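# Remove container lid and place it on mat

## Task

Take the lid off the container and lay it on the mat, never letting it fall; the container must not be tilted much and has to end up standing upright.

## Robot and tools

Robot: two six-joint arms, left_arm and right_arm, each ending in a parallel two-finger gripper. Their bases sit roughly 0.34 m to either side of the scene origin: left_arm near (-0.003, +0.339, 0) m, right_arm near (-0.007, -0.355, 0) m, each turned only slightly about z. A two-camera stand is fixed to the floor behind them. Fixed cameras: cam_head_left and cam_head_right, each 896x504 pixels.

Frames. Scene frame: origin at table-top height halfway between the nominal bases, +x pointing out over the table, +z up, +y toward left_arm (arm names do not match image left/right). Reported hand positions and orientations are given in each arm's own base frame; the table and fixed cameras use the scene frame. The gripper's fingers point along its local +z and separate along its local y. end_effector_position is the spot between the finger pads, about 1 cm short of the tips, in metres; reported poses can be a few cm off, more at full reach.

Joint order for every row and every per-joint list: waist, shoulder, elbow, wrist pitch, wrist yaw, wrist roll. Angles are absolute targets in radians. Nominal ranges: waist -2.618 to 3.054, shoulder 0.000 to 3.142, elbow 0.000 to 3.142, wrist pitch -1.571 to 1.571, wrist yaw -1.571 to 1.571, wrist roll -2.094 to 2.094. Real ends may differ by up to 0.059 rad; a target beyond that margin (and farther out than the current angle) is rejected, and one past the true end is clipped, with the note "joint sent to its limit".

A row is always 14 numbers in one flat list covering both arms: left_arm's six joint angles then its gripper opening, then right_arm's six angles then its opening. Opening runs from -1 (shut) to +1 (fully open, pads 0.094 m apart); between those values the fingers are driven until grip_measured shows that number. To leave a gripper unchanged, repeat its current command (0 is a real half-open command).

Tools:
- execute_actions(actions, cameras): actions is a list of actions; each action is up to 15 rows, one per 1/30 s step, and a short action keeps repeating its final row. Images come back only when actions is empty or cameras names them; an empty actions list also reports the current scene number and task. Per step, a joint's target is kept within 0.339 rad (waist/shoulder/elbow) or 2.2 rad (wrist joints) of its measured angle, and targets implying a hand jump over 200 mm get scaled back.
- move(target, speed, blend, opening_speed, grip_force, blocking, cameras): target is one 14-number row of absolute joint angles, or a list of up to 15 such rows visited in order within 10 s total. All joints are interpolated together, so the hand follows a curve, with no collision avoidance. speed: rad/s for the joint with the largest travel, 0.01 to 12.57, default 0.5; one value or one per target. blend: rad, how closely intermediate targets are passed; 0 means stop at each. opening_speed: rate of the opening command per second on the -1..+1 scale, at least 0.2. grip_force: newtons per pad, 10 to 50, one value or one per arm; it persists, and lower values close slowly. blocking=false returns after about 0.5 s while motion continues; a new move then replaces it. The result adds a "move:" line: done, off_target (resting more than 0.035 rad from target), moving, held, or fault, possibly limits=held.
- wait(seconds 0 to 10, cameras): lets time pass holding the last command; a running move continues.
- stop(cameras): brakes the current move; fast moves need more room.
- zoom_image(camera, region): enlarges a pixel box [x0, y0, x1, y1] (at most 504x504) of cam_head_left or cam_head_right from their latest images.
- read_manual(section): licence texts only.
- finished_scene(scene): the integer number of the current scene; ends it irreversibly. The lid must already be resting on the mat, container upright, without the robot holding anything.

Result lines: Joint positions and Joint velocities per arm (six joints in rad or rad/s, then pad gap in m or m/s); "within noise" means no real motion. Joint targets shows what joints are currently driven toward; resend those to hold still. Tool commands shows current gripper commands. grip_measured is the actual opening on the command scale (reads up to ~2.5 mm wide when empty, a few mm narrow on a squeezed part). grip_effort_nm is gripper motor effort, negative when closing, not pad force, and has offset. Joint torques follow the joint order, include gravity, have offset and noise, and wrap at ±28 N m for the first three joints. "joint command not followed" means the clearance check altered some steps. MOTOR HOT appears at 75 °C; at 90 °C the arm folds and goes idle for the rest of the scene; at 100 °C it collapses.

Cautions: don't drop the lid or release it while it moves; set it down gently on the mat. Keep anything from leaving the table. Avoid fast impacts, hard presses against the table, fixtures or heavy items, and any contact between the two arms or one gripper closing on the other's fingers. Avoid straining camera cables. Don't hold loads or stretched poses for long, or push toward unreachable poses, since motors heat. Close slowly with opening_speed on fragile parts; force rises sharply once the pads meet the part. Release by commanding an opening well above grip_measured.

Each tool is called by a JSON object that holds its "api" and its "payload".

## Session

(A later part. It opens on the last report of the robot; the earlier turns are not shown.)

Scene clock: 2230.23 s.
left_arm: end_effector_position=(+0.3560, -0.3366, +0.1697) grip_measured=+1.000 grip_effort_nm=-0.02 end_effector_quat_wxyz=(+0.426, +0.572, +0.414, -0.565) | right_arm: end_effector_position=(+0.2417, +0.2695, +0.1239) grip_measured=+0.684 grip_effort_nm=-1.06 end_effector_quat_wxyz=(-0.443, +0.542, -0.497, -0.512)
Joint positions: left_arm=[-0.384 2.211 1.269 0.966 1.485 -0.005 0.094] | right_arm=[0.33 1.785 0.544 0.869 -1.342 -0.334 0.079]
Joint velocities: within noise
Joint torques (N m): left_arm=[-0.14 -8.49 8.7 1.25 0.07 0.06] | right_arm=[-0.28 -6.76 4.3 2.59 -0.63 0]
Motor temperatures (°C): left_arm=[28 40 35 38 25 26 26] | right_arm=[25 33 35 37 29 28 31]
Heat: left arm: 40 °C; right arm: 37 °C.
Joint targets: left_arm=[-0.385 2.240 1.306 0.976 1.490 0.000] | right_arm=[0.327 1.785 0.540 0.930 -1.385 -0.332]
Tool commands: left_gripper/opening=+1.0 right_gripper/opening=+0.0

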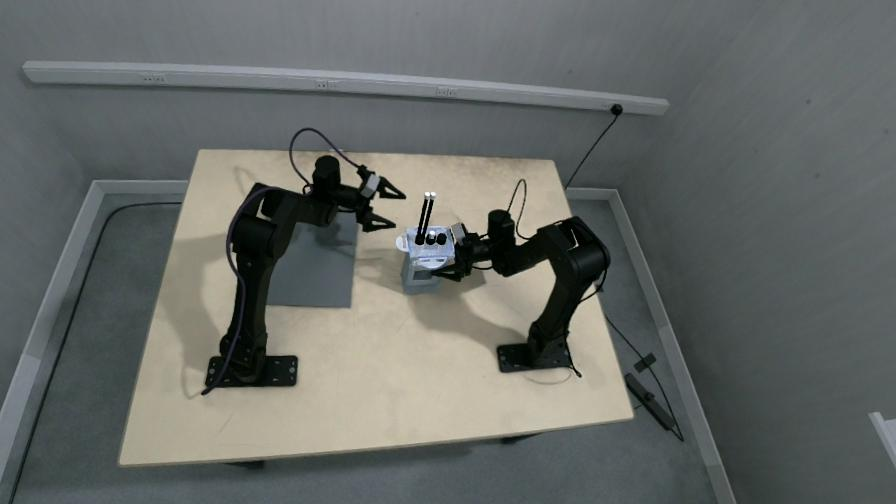

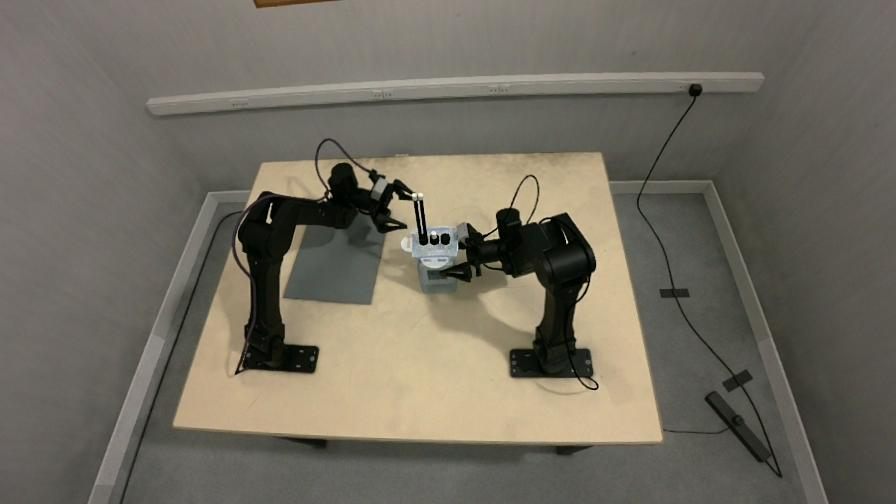

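{"api": "move", "payload": {"target": [[-0.45,2.28,1.306,1.18,1.49,-0.15,1,0.327,1.785,0.54,0.93,-1.385,-0.332,0],[-0.499,2.327,1.303,1.37,1.375,-0.284,1,0.327,1.785,0.54,0.93,-1.385,-0.332,0]], "blend": [0.05,0], "speed": 0.3, "cameras": ["cam_head_left","cam_head_right"]}}

{"api": "zoom_image", "payload": {"camera": "cam_head_left", "region": [370, 170, 490, 300]}}

{"api": "zoom_image", "payload": {"camera": "cam_head_right", "region": [370, 170, 490, 300]}}

Scene clock: 2240.30 s.
left_arm: end_effector_position=(+0.3310, -0.3791, +0.1694) grip_measured=+1.000 grip_effort_nm=-0.01 end_effector_quat_wxyz=(+0.434, +0.563, +0.393, -0.583) | right_arm: end_effector_position=(+0.2416, +0.2695, +0.1239) grip_measured=+0.684 grip_effort_nm=-1.06 end_effector_quat_wxyz=(-0.443, +0.542, -0.497, -0.512)
Joint positions: left_arm=[-0.495 2.297 1.269 1.342 1.388 -0.279 0.094] | right_arm=[0.33 1.785 0.544 0.869 -1.342 -0.334 0.079]
Joint torques (N m): left_arm=[-0.4 -8.61 8.02 1.36 -0.3 -0.03] | right_arm=[-0.27 -6.76 4.29 2.59 -0.63 0]
Heat: left arm: 40 °C; right arm: 37 °C.
Joint targets: left_arm=[-0.499 2.327 1.303 1.370 1.375 -0.284] | right_arm=[0.327 1.785 0.540 0.930 -1.385 -0.332]
move: off_target (right_arm); right_arm: the wrist pitch is farthest, 0.061 rad from its target

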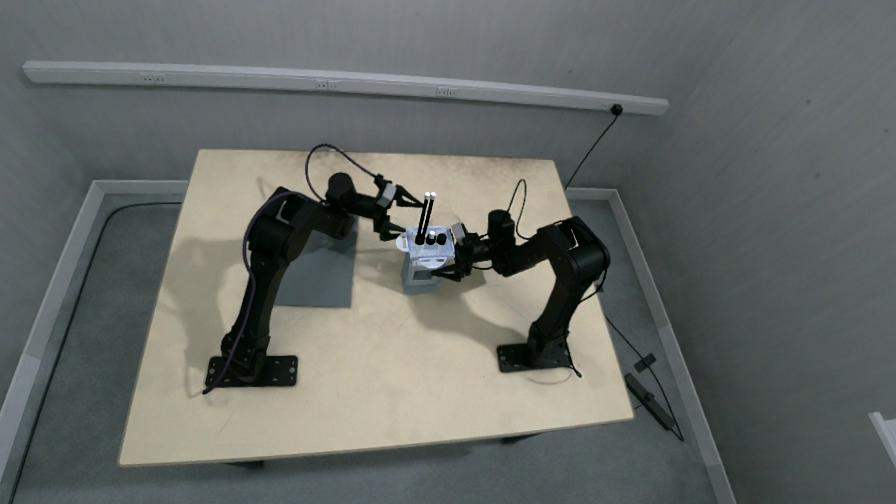

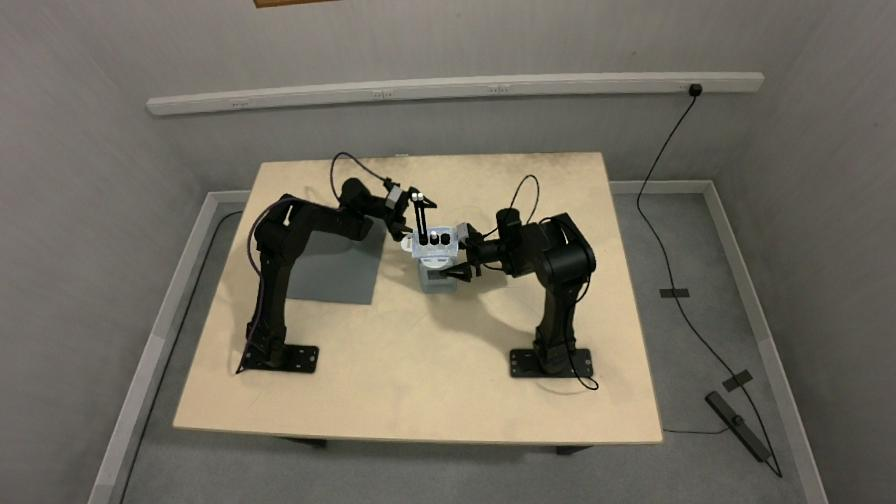

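Scaled by 3.877 from the camera's 896x504 image, which has a finer 1280x720 frame.

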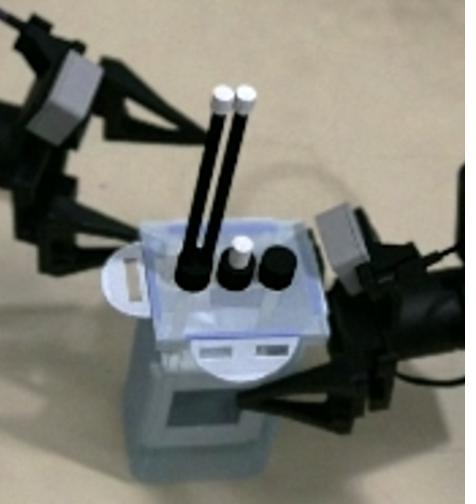

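Scaled by 3.877 from the camera's 896x504 image, which has a finer 1280x720 frame.

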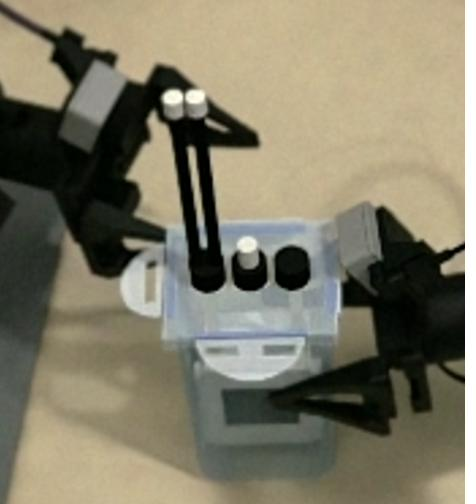

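{"api": "move", "payload": {"target": [-0.518,2.340,1.33,1.315,1.42,-0.259,1,0.327,1.785,0.54,0.93,-1.385,-0.332,0], "speed": 0.06, "cameras": ["cam_head_left","cam_head_right"]}}

{"api": "zoom_image", "payload": {"camera": "cam_head_left", "region": [385, 210, 465, 300]}}

{"api": "zoom_image", "payload": {"camera": "cam_head_right", "region": [385, 210, 465, 300]}}

Scene clock: 2274.50 s.
left_arm: end_effector_position=(+0.3283, -0.3849, +0.1687) grip_measured=+1.000 grip_effort_nm=-0.02 end_effector_quat_wxyz=(+0.423, +0.571, +0.387, -0.588) | right_arm: end_effector_position=(+0.2411, +0.2695, +0.1241) grip_measured=+0.684 grip_effort_nm=-1.06 end_effector_quat_wxyz=(-0.442, +0.543, -0.496, -0.513)
Joint positions: left_arm=[-0.507 2.308 1.299 1.315 1.407 -0.273 0.094] | right_arm=[0.33 1.785 0.544 0.869 -1.345 -0.334 0.079]
Joint torques (N m): left_arm=[-1.06 -8.66 7.87 1.06 0 0.15] | right_arm=[-0.27 -6.76 4.27 2.58 -0.6 0]
Heat: left arm: 43 °C; right arm: 38 °C.
Joint targets: left_arm=[-0.518 2.340 1.330 1.315 1.420 -0.259] | right_arm=[0.327 1.785 0.540 0.930 -1.385 -0.332]
move: off_target (right_arm); right_arm: the wrist pitch is farthest, 0.061 rad from its target

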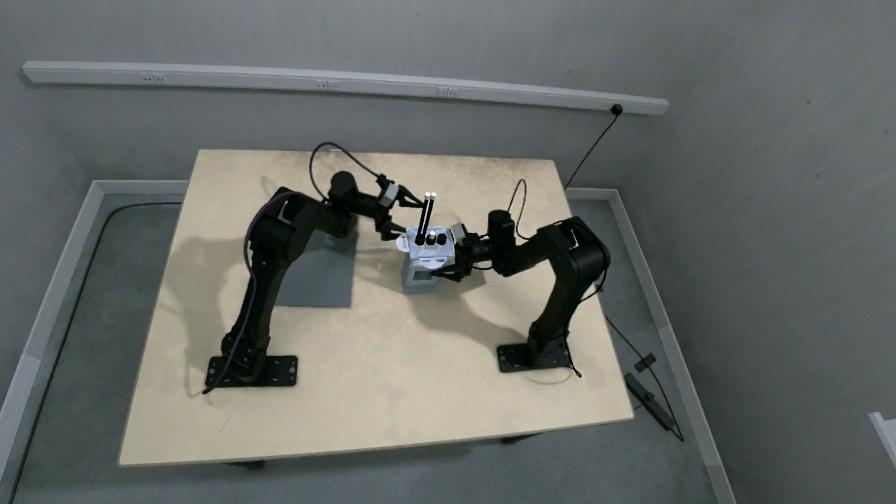

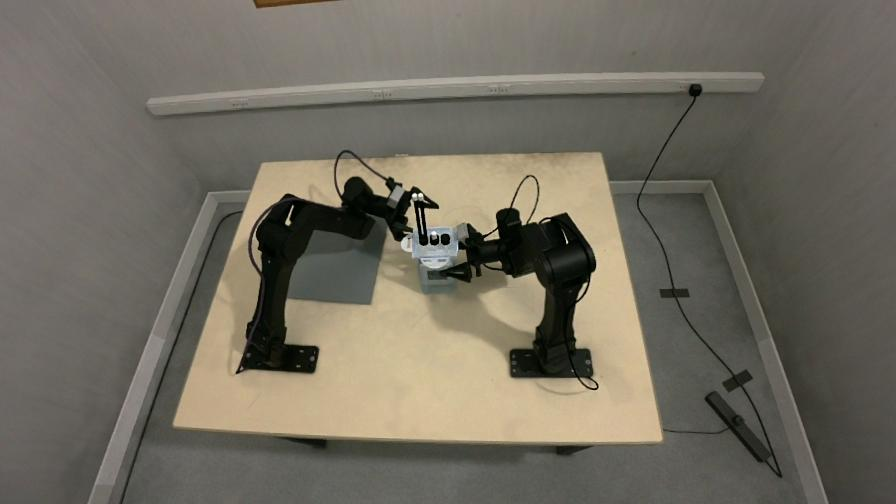

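Scaled by 5.600 from the camera's 896x504 image, which has a finer 1280x720 frame.

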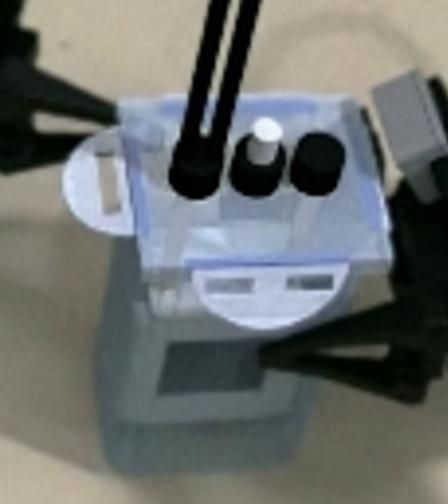

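Scaled by 5.600 from the camera's 896x504 image, which has a finer 1280x720 frame.

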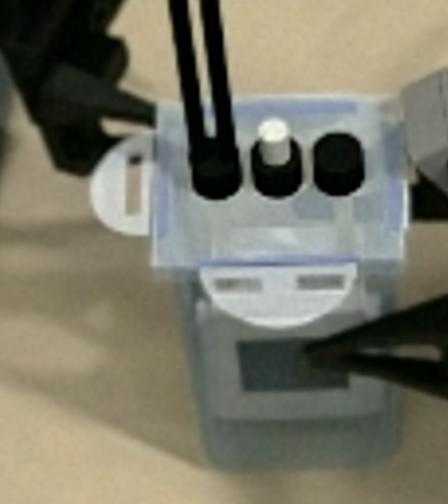

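{"api": "move", "payload": {"target": [-0.533,2.343,1.352,1.28,1.41,-0.24,1,0.327,1.785,0.54,0.93,-1.385,-0.332,0], "speed": 0.06, "cameras": ["cam_head_left","cam_head_right"]}}

{"api": "zoom_image", "payload": {"camera": "cam_head_left", "region": [385, 210, 465, 300]}}

{"api": "zoom_image", "payload": {"camera": "cam_head_right", "region": [385, 210, 465, 300]}}

Scene clock: 2300.63 s.
left_arm: end_effector_position=(+0.3268, -0.3911, +0.1714) grip_measured=+1.000 grip_effort_nm=-0.02 end_effector_quat_wxyz=(+0.421, +0.575, +0.382, -0.588) | right_arm: end_effector_position=(+0.2398, +0.2694, +0.1246) grip_measured=+0.684 grip_effort_nm=-1.06 end_effector_quat_wxyz=(-0.441, +0.544, -0.493, -0.516)
Joint positions: left_arm=[-0.52 2.308 1.32 1.281 1.407 -0.254 0.094] | right_arm=[0.33 1.785 0.544 0.869 -1.353 -0.334 0.079]
Joint torques (N m): left_arm=[-1.25 -8.51 8.03 1.06 -0.11 0.14] | right_arm=[-0.25 -6.76 4.27 2.59 -0.53 0]
Heat: left arm: 43 °C; right arm: 38 °C.
Joint targets: left_arm=[-0.533 2.343 1.352 1.280 1.410 -0.240] | right_arm=[0.327 1.785 0.540 0.930 -1.385 -0.332]
move: off_target (right_arm); right_arm: the wrist pitch is farthest, 0.061 rad from its target

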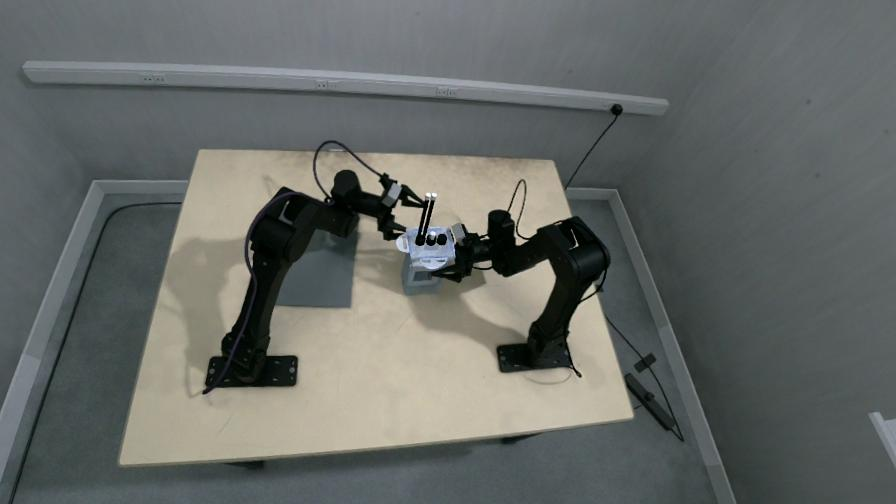

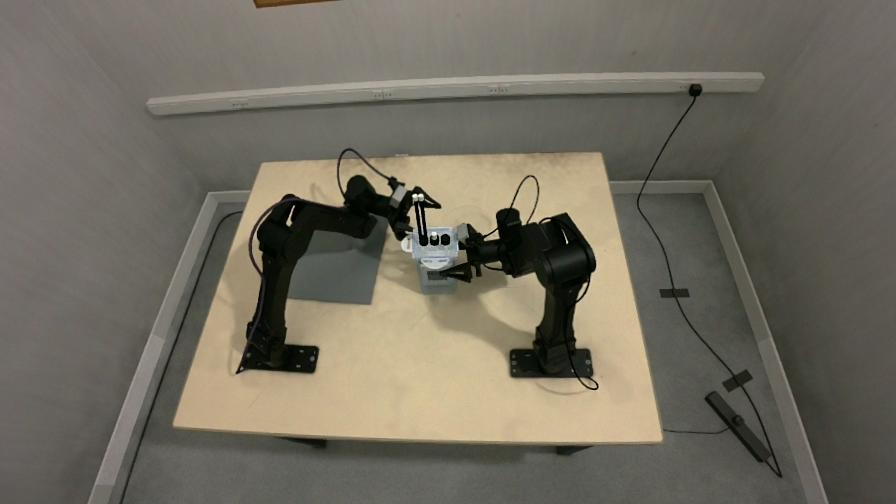

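Scaled by 5.600 from the camera's 896x504 image, which has a finer 1280x720 frame.

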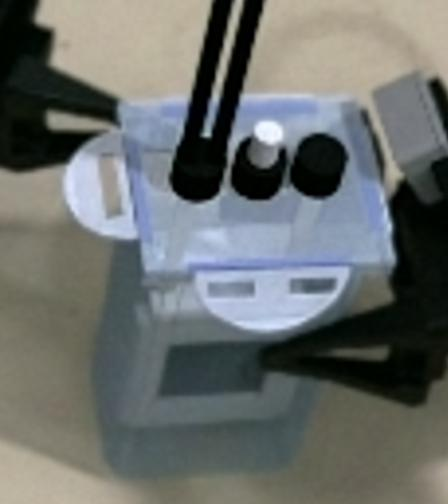

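Scaled by 5.600 from the camera's 896x504 image, which has a finer 1280x720 frame.

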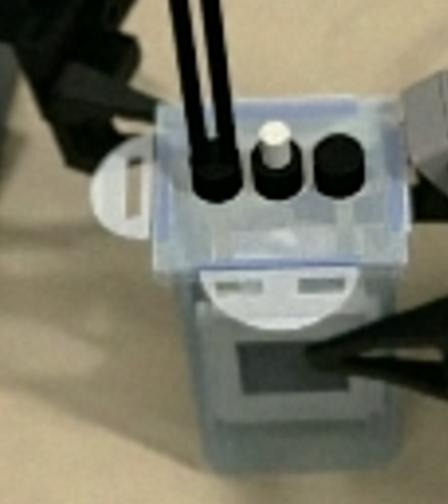

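{"api": "move", "payload": {"target": [-0.55,2.346,1.379,1.232,1.40,-0.215,1,0.327,1.785,0.54,0.93,-1.385,-0.332,0], "speed": 0.06, "cameras": ["cam_head_left","cam_head_right"]}}

{"api": "zoom_image", "payload": {"camera": "cam_head_left", "region": [385, 210, 465, 300]}}

{"api": "zoom_image", "payload": {"camera": "cam_head_right", "region": [385, 210, 465, 300]}}

Scene clock: 2317.57 s.
left_arm: end_effector_position=(+0.3274, -0.3975, +0.1709) grip_measured=+1.000 grip_effort_nm=-0.02 end_effector_quat_wxyz=(+0.418, +0.577, +0.381, -0.589) | right_arm: end_effector_position=(+0.2394, +0.2693, +0.1248) grip_measured=+0.684 grip_effort_nm=-1.06 end_effector_quat_wxyz=(-0.441, +0.544, -0.493, -0.517)
Joint positions: left_arm=[-0.531 2.315 1.344 1.236 1.404 -0.228 0.094] | right_arm=[0.33 1.785 0.544 0.869 -1.355 -0.334 0.079]
Joint torques (N m): left_arm=[-1.87 -8.92 8.28 1.03 -0.16 0.12] | right_arm=[-0.27 -6.76 4.27 2.57 -0.51 0]
Heat: left arm: 43 °C; right arm: 38 °C.
Joint targets: left_arm=[-0.550 2.346 1.379 1.232 1.400 -0.215] | right_arm=[0.327 1.785 0.540 0.930 -1.385 -0.332]
move: off_target (right_arm); right_arm: the wrist pitch is farthest, 0.061 rad from its target

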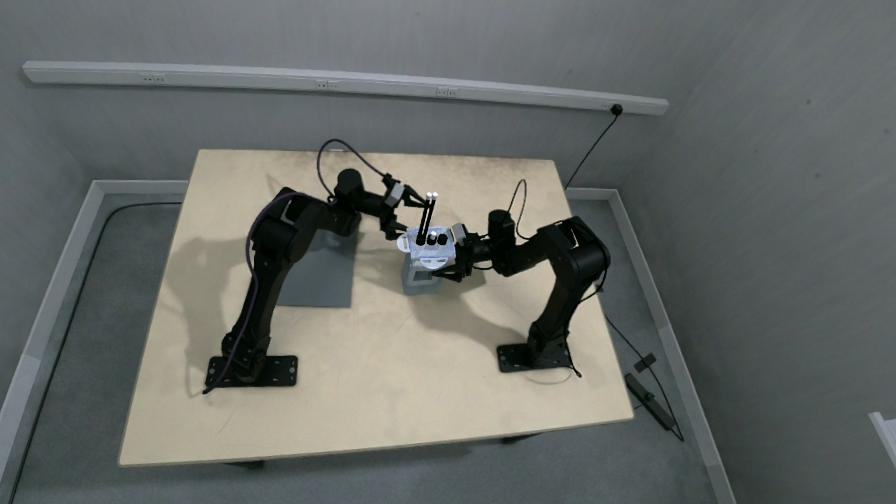

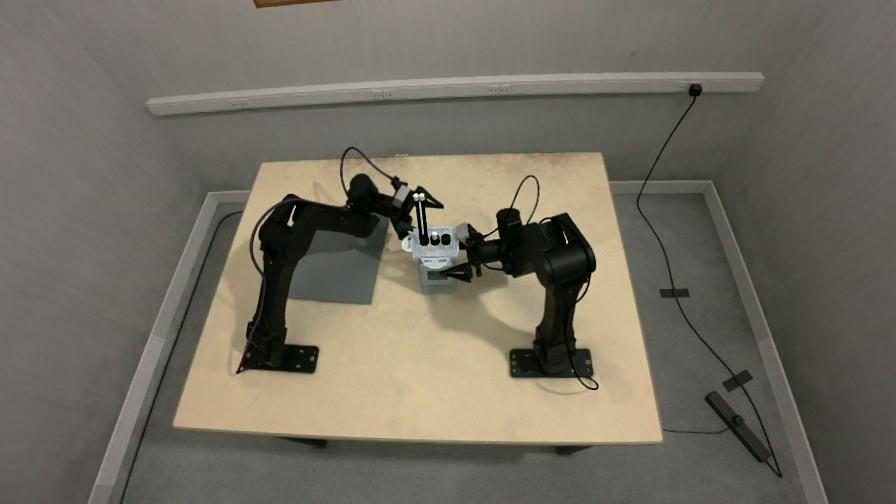

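Scaled by 5.600 from the camera's 896x504 image, which has a finer 1280x720 frame.

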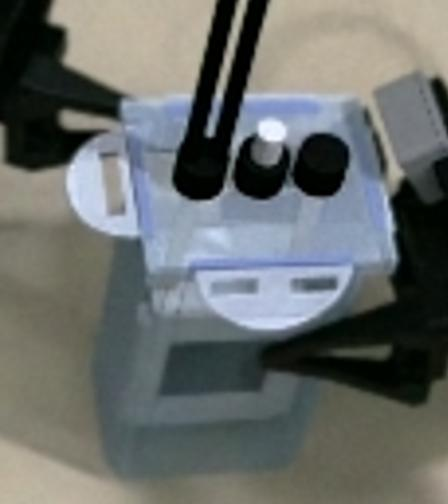

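Scaled by 5.600 from the camera's 896x504 image, which has a finer 1280x720 frame.

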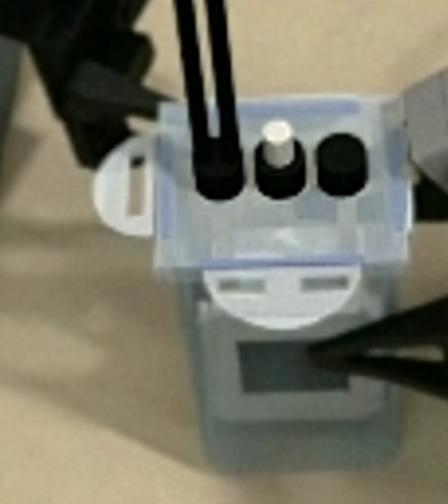

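{"api": "zoom_image", "payload": {"camera": "cam_head_left", "region": [395, 220, 425, 255]}}

{"api": "zoom_image", "payload": {"camera": "cam_head_right", "region": [400, 220, 430, 255]}}

Scaled by 14.400 from the camera's 896x504 image, which has a finer 1280x720 frame.

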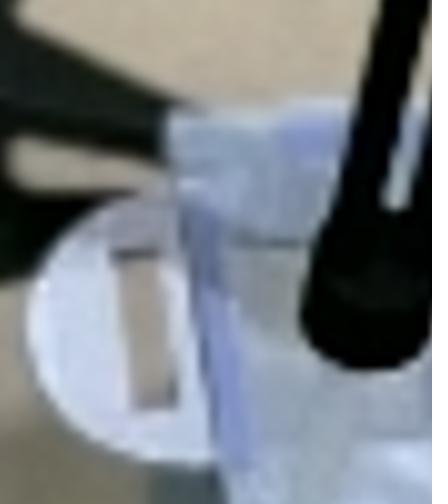

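Scaled by 14.400 from the camera's 896x504 image, which has a finer 1280x720 frame.

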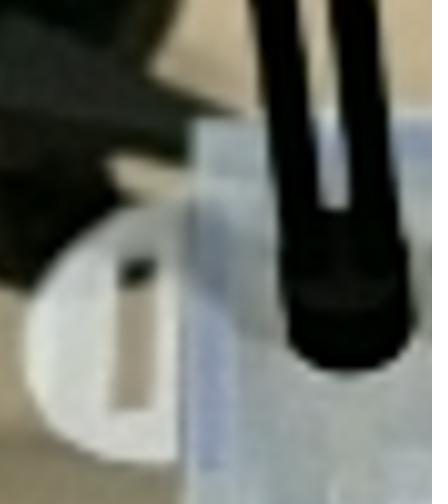

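{"api": "move", "payload": {"target": [-0.553,2.33,1.384,1.222,1.33,-0.21,1,0.333,1.785,0.54,0.93,-1.395,-0.332,0], "speed": 0.06, "cameras": ["cam_head_left","cam_head_right"]}}

{"api": "zoom_image", "payload": {"camera": "cam_head_left", "region": [395, 220, 425, 255]}}

{"api": "zoom_image", "payload": {"camera": "cam_head_right", "region": [400, 220, 430, 255]}}

Scene clock: 2338.23 s.
left_arm: end_effector_position=(+0.3299, -0.3997, +0.1712) grip_measured=+1.000 grip_effort_nm=-0.02 end_effector_quat_wxyz=(+0.425, +0.573, +0.385, -0.586) | right_arm: end_effector_position=(+0.2394, +0.2693, +0.1249) grip_measured=+0.684 grip_effort_nm=-1.06 end_effector_quat_wxyz=(-0.441, +0.544, -0.492, -0.517)
Joint positions: left_arm=[-0.534 2.315 1.344 1.229 1.383 -0.218 0.094] | right_arm=[0.33 1.785 0.544 0.87 -1.355 -0.334 0.079]
Joint torques (N m): left_arm=[-1.88 -10.15 8.79 1.05 -0.69 0.09] | right_arm=[0.2 -6.74 4.26 2.56 -0.6 0]
Motor temperatures (°C): left_arm=[28 45 35 34 25 26 26] | right_arm=[25 32 35 38 29 28 31]
Heat: left arm: 45 °C; right arm: 38 °C.
Joint targets: left_arm=[-0.553 2.330 1.384 1.222 1.330 -0.210] | right_arm=[0.333 1.785 0.540 0.930 -1.395 -0.332]
move: off_target (left_arm, right_arm); left_arm: the wrist yaw is farthest, 0.053 rad from its target; right_arm: the wrist pitch is farthest, 0.060 rad from its target

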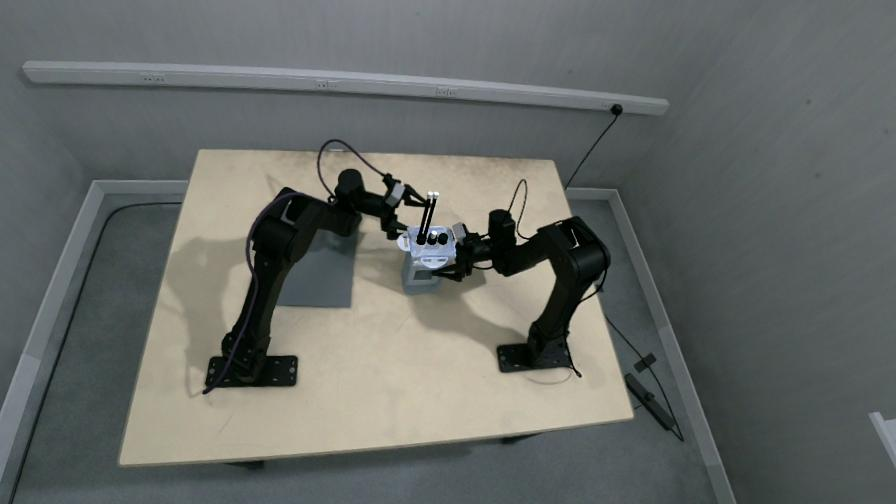

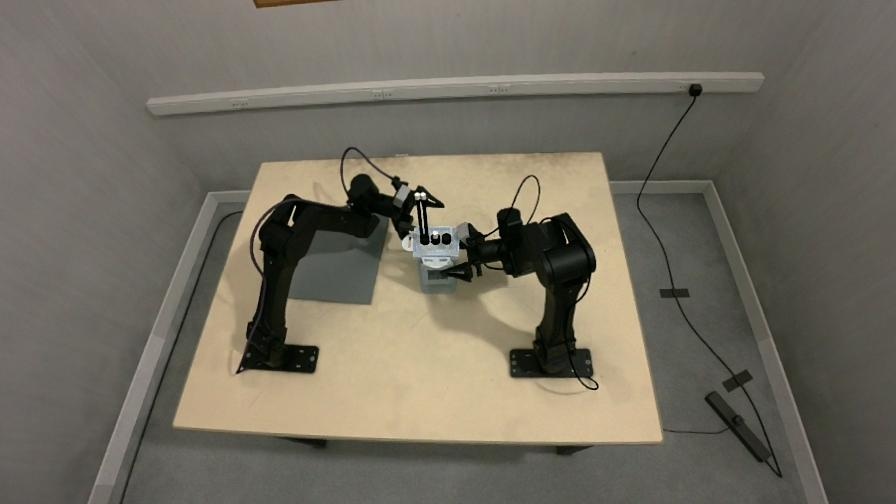

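Scaled by 14.400 from the camera's 896x504 image, which has a finer 1280x720 frame.

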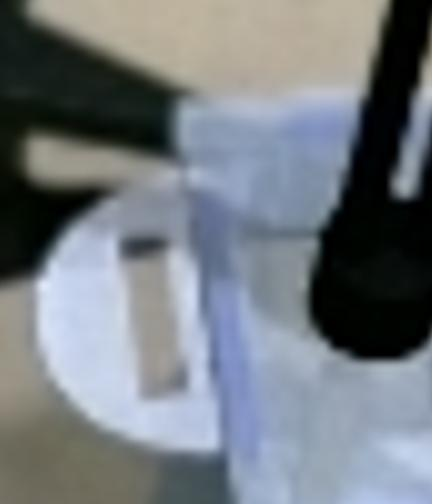

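Scaled by 14.400 from the camera's 896x504 image, which has a finer 1280x720 frame.

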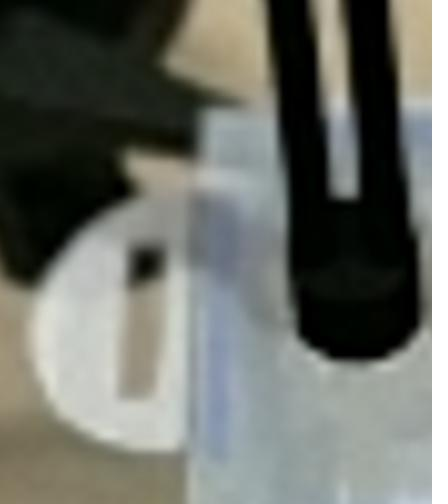

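{"api": "move", "payload": {"target": [-0.555,2.325,1.384,1.222,1.26,-0.21,1,0.338,1.785,0.54,0.93,-1.43,-0.332,0], "speed": 0.06, "cameras": ["cam_head_left","cam_head_right"]}}

{"api": "zoom_image", "payload": {"camera": "cam_head_left", "region": [385, 210, 465, 300]}}

{"api": "zoom_image", "payload": {"camera": "cam_head_right", "region": [400, 220, 430, 255]}}

Scene clock: 2346.77 s.
left_arm: end_effector_position=(+0.3334, -0.4021, +0.1724) grip_measured=+1.000 grip_effort_nm=-0.01 end_effector_quat_wxyz=(+0.434, +0.567, +0.389, -0.582) | right_arm: end_effector_position=(+0.2413, +0.2683, +0.1257) grip_measured=+0.684 grip_effort_nm=-1.06 end_effector_quat_wxyz=(-0.445, +0.544, -0.492, -0.514)
Joint positions: left_arm=[-0.537 2.315 1.344 1.229 1.355 -0.213 0.094] | right_arm=[0.325 1.785 0.544 0.879 -1.354 -0.331 0.079]
Joint torques (N m): left_arm=[-1.81 -10.5 8.83 1.07 -1.15 0.05] | right_arm=[1.03 -6.76 4.27 2.47 -0.94 -0.03]
Heat: left arm: 46 °C; right arm: 39 °C.
Joint targets: left_arm=[-0.555 2.325 1.384 1.222 1.260 -0.210] | right_arm=[0.338 1.785 0.540 0.930 -1.430 -0.332]
move: off_target (left_arm, right_arm); left_arm: the wrist yaw is farthest, 0.095 rad from its target; right_arm: the wrist yaw is farthest, 0.076 rad from its target

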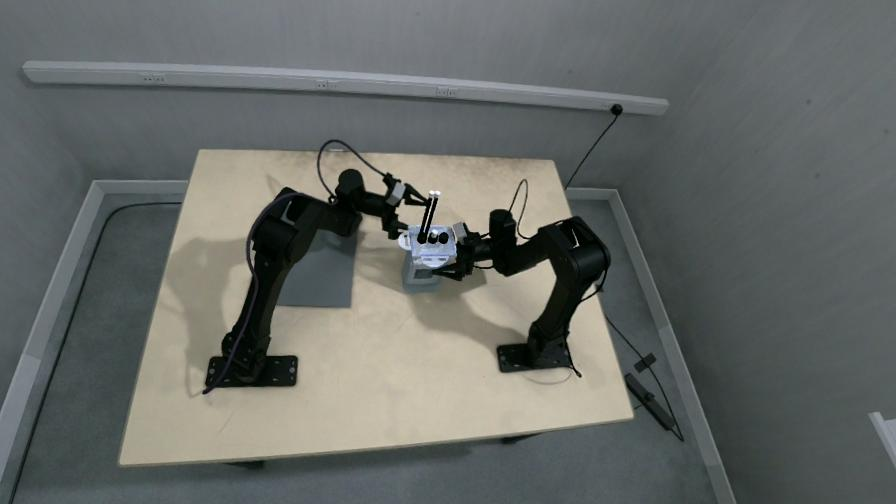

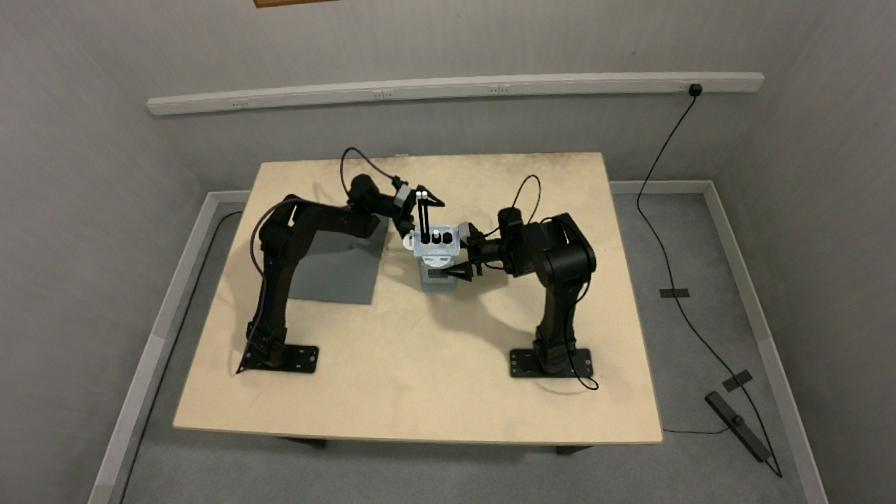

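Scaled by 5.600 from the camera's 896x504 image, which has a finer 1280x720 frame.

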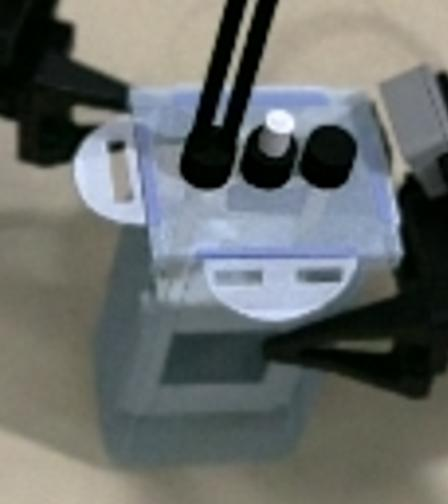

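Scaled by 14.400 from the camera's 896x504 image, which has a finer 1280x720 frame.

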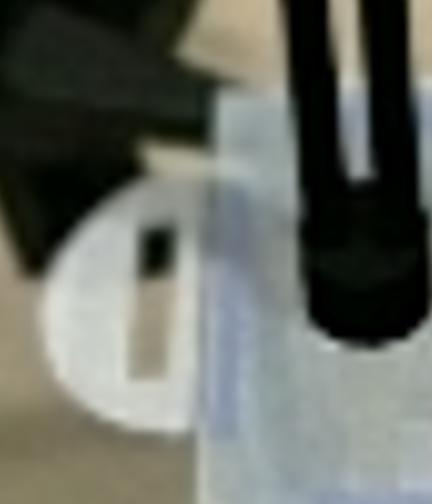

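{"api": "move", "payload": {"target": [-0.555,2.325,1.384,1.222,1.18,-0.21,1,0.347,1.785,0.54,0.93,-1.48,-0.332,0], "speed": 0.06, "cameras": ["cam_head_left","cam_head_right"]}}

{"api": "zoom_image", "payload": {"camera": "cam_head_left", "region": [385, 210, 465, 300]}}

{"api": "zoom_image", "payload": {"camera": "cam_head_right", "region": [400, 220, 430, 255]}}

Scene clock: 2355.40 s.
left_arm: end_effector_position=(+0.3365, -0.4052, +0.1737) grip_measured=+1.000 grip_effort_nm=-0.01 end_effector_quat_wxyz=(+0.444, +0.561, +0.393, -0.578) | right_arm: end_effector_position=(+0.2420, +0.2678, +0.1266) grip_measured=+0.684 grip_effort_nm=-1.06 end_effector_quat_wxyz=(-0.446, +0.543, -0.492, -0.514)
Joint positions: left_arm=[-0.541 2.315 1.344 1.229 1.326 -0.207 0.094] | right_arm=[0.323 1.785 0.544 0.887 -1.355 -0.323 0.079]
Joint torques (N m): left_arm=[-1.36 -10.51 8.83 1.08 -1.68 -0.01] | right_arm=[1.94 -6.76 4.27 2.39 -1.39 -0.11]
Heat: left arm: 47 °C; right arm: 38 °C.
Joint targets: left_arm=[-0.555 2.325 1.384 1.222 1.180 -0.210] | right_arm=[0.347 1.785 0.540 0.930 -1.480 -0.332]
move: off_target (left_arm, right_arm); left_arm: the wrist yaw is farthest, 0.146 rad from its target; right_arm: the wrist yaw is farthest, 0.125 rad from its target

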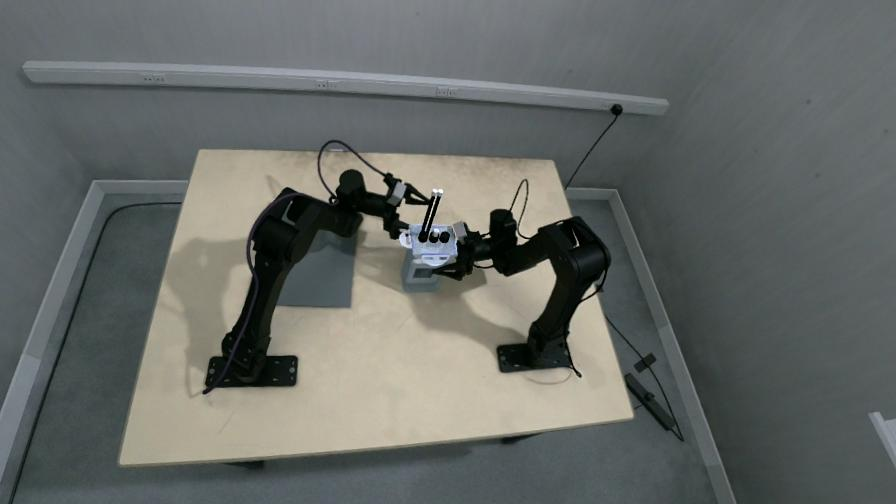

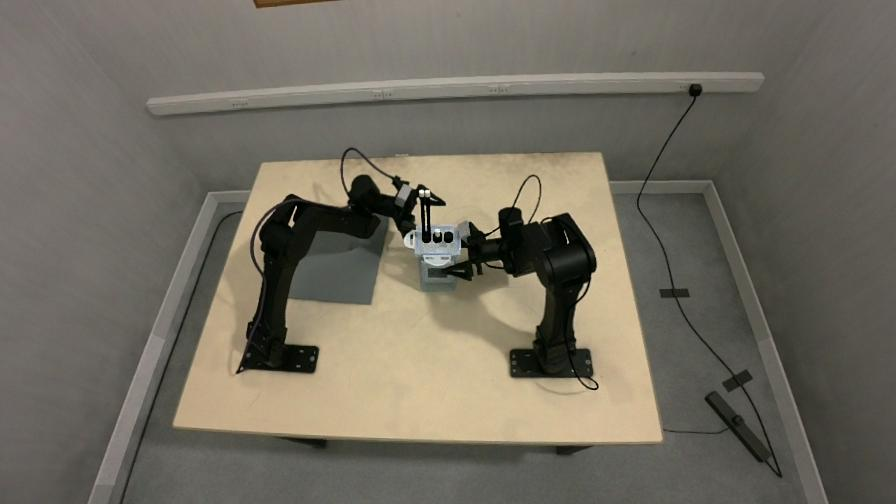

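Scaled by 5.600 from the camera's 896x504 image, which has a finer 1280x720 frame.

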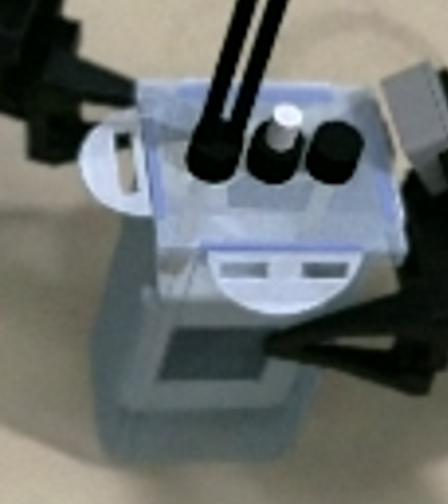

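Scaled by 14.400 from the camera's 896x504 image, which has a finer 1280x720 frame.

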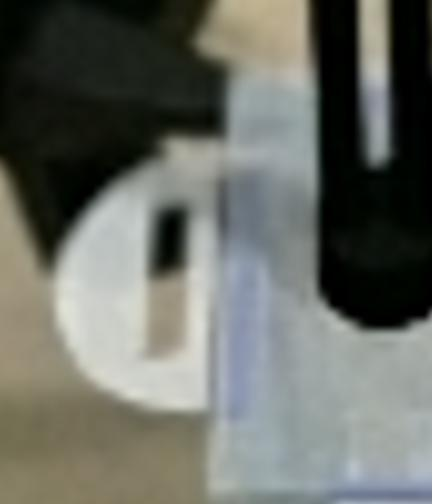

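{"api": "move", "payload": {"target": [-0.555,2.325,1.384,1.222,1.10,-0.21,1,0.356,1.785,0.54,0.93,-1.53,-0.332,0], "speed": 0.06, "cameras": ["cam_head_left","cam_head_right"]}}

{"api": "zoom_image", "payload": {"camera": "cam_head_left", "region": [385, 210, 465, 300]}}

{"api": "zoom_image", "payload": {"camera": "cam_head_right", "region": [385, 210, 465, 300]}}

Scene clock: 2362.67 s.
left_arm: end_effector_position=(+0.3399, -0.4147, +0.1767) grip_measured=+1.000 grip_effort_nm=-0.02 end_effector_quat_wxyz=(+0.461, +0.547, +0.402, -0.572) | right_arm: end_effector_position=(+0.2392, +0.2676, +0.1285) grip_measured=+0.675 grip_effort_nm=-1.05 end_effector_quat_wxyz=(-0.442, +0.544, -0.487, -0.521)
Joint positions: left_arm=[-0.56 2.315 1.344 1.229 1.259 -0.203 0.094] | right_arm=[0.323 1.785 0.544 0.894 -1.373 -0.312 0.079]
Joint torques (N m): left_arm=[0.47 -10.58 8.87 1.12 -1.83 -0.06] | right_arm=[2.67 -6.76 4.27 2.3 -1.68 -0.24]
Heat: left arm: 47 °C; right arm: 38 °C.
Joint targets: left_arm=[-0.555 2.325 1.384 1.222 1.100 -0.210] | right_arm=[0.356 1.785 0.540 0.930 -1.530 -0.332]
move: off_target (left_arm, right_arm); left_arm: the wrist yaw is farthest, 0.159 rad from its target; right_arm: the wrist yaw is farthest, 0.157 rad from its target

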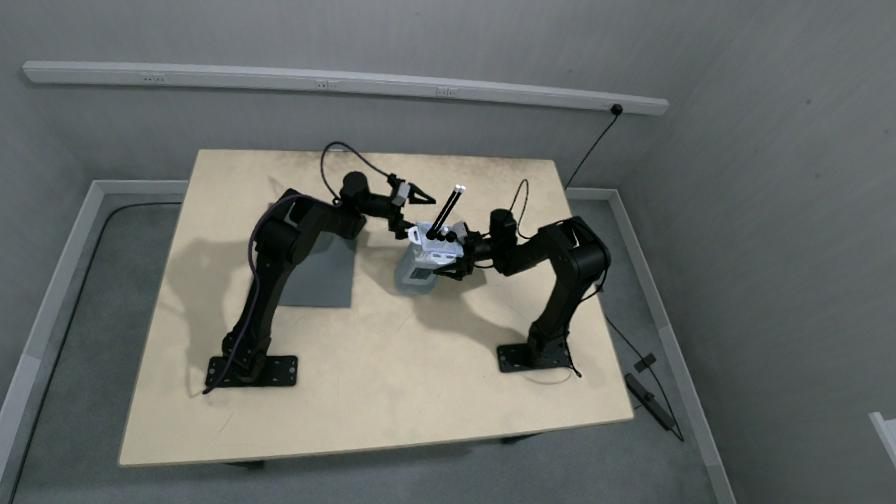

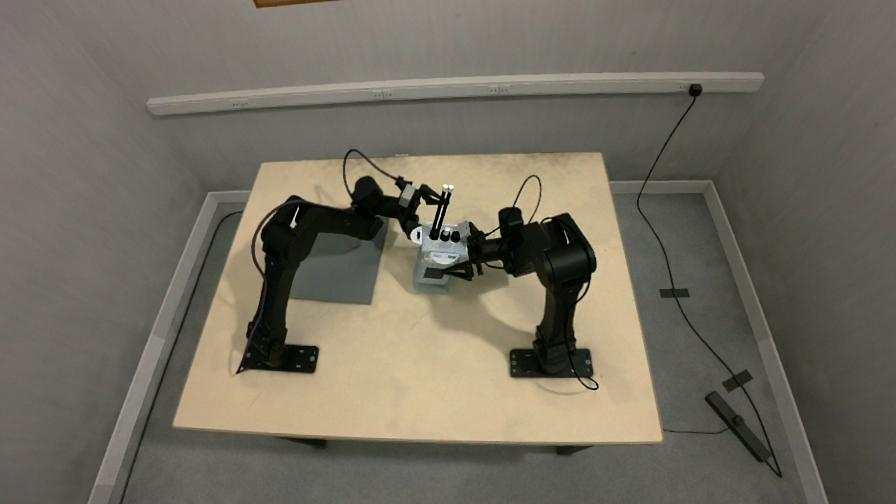

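Scaled by 5.600 from the camera's 896x504 image, which has a finer 1280x720 frame.

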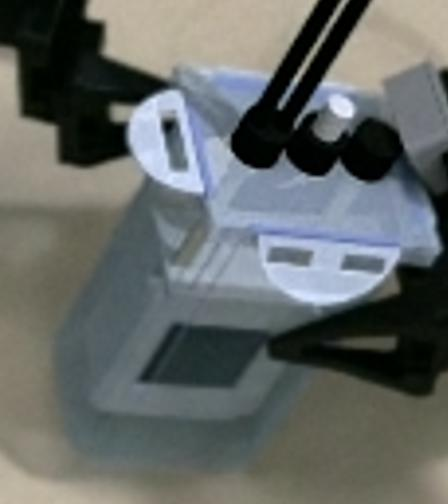

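Scaled by 5.600 from the camera's 896x504 image, which has a finer 1280x720 frame.

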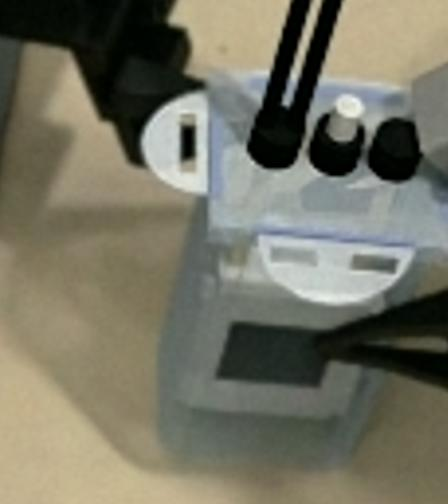

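{"api": "zoom_image", "payload": {"camera": "cam_head_right", "region": [400, 205, 475, 255]}}

{"api": "zoom_image", "payload": {"camera": "cam_head_left", "region": [395, 205, 470, 255]}}

Scaled by 6.720 from the camera's 896x504 image, which has a finer 1280x720 frame.

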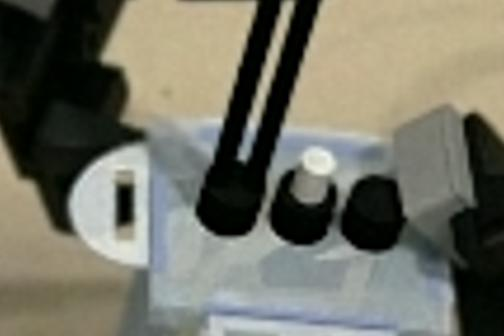

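Scaled by 6.720 from the camera's 896x504 image, which has a finer 1280x720 frame.

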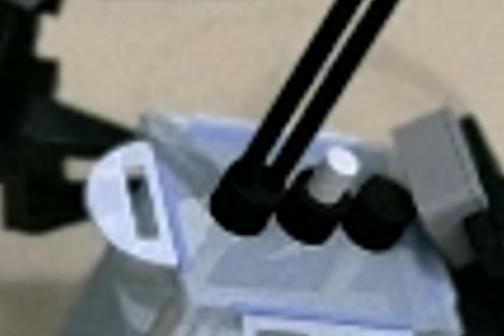

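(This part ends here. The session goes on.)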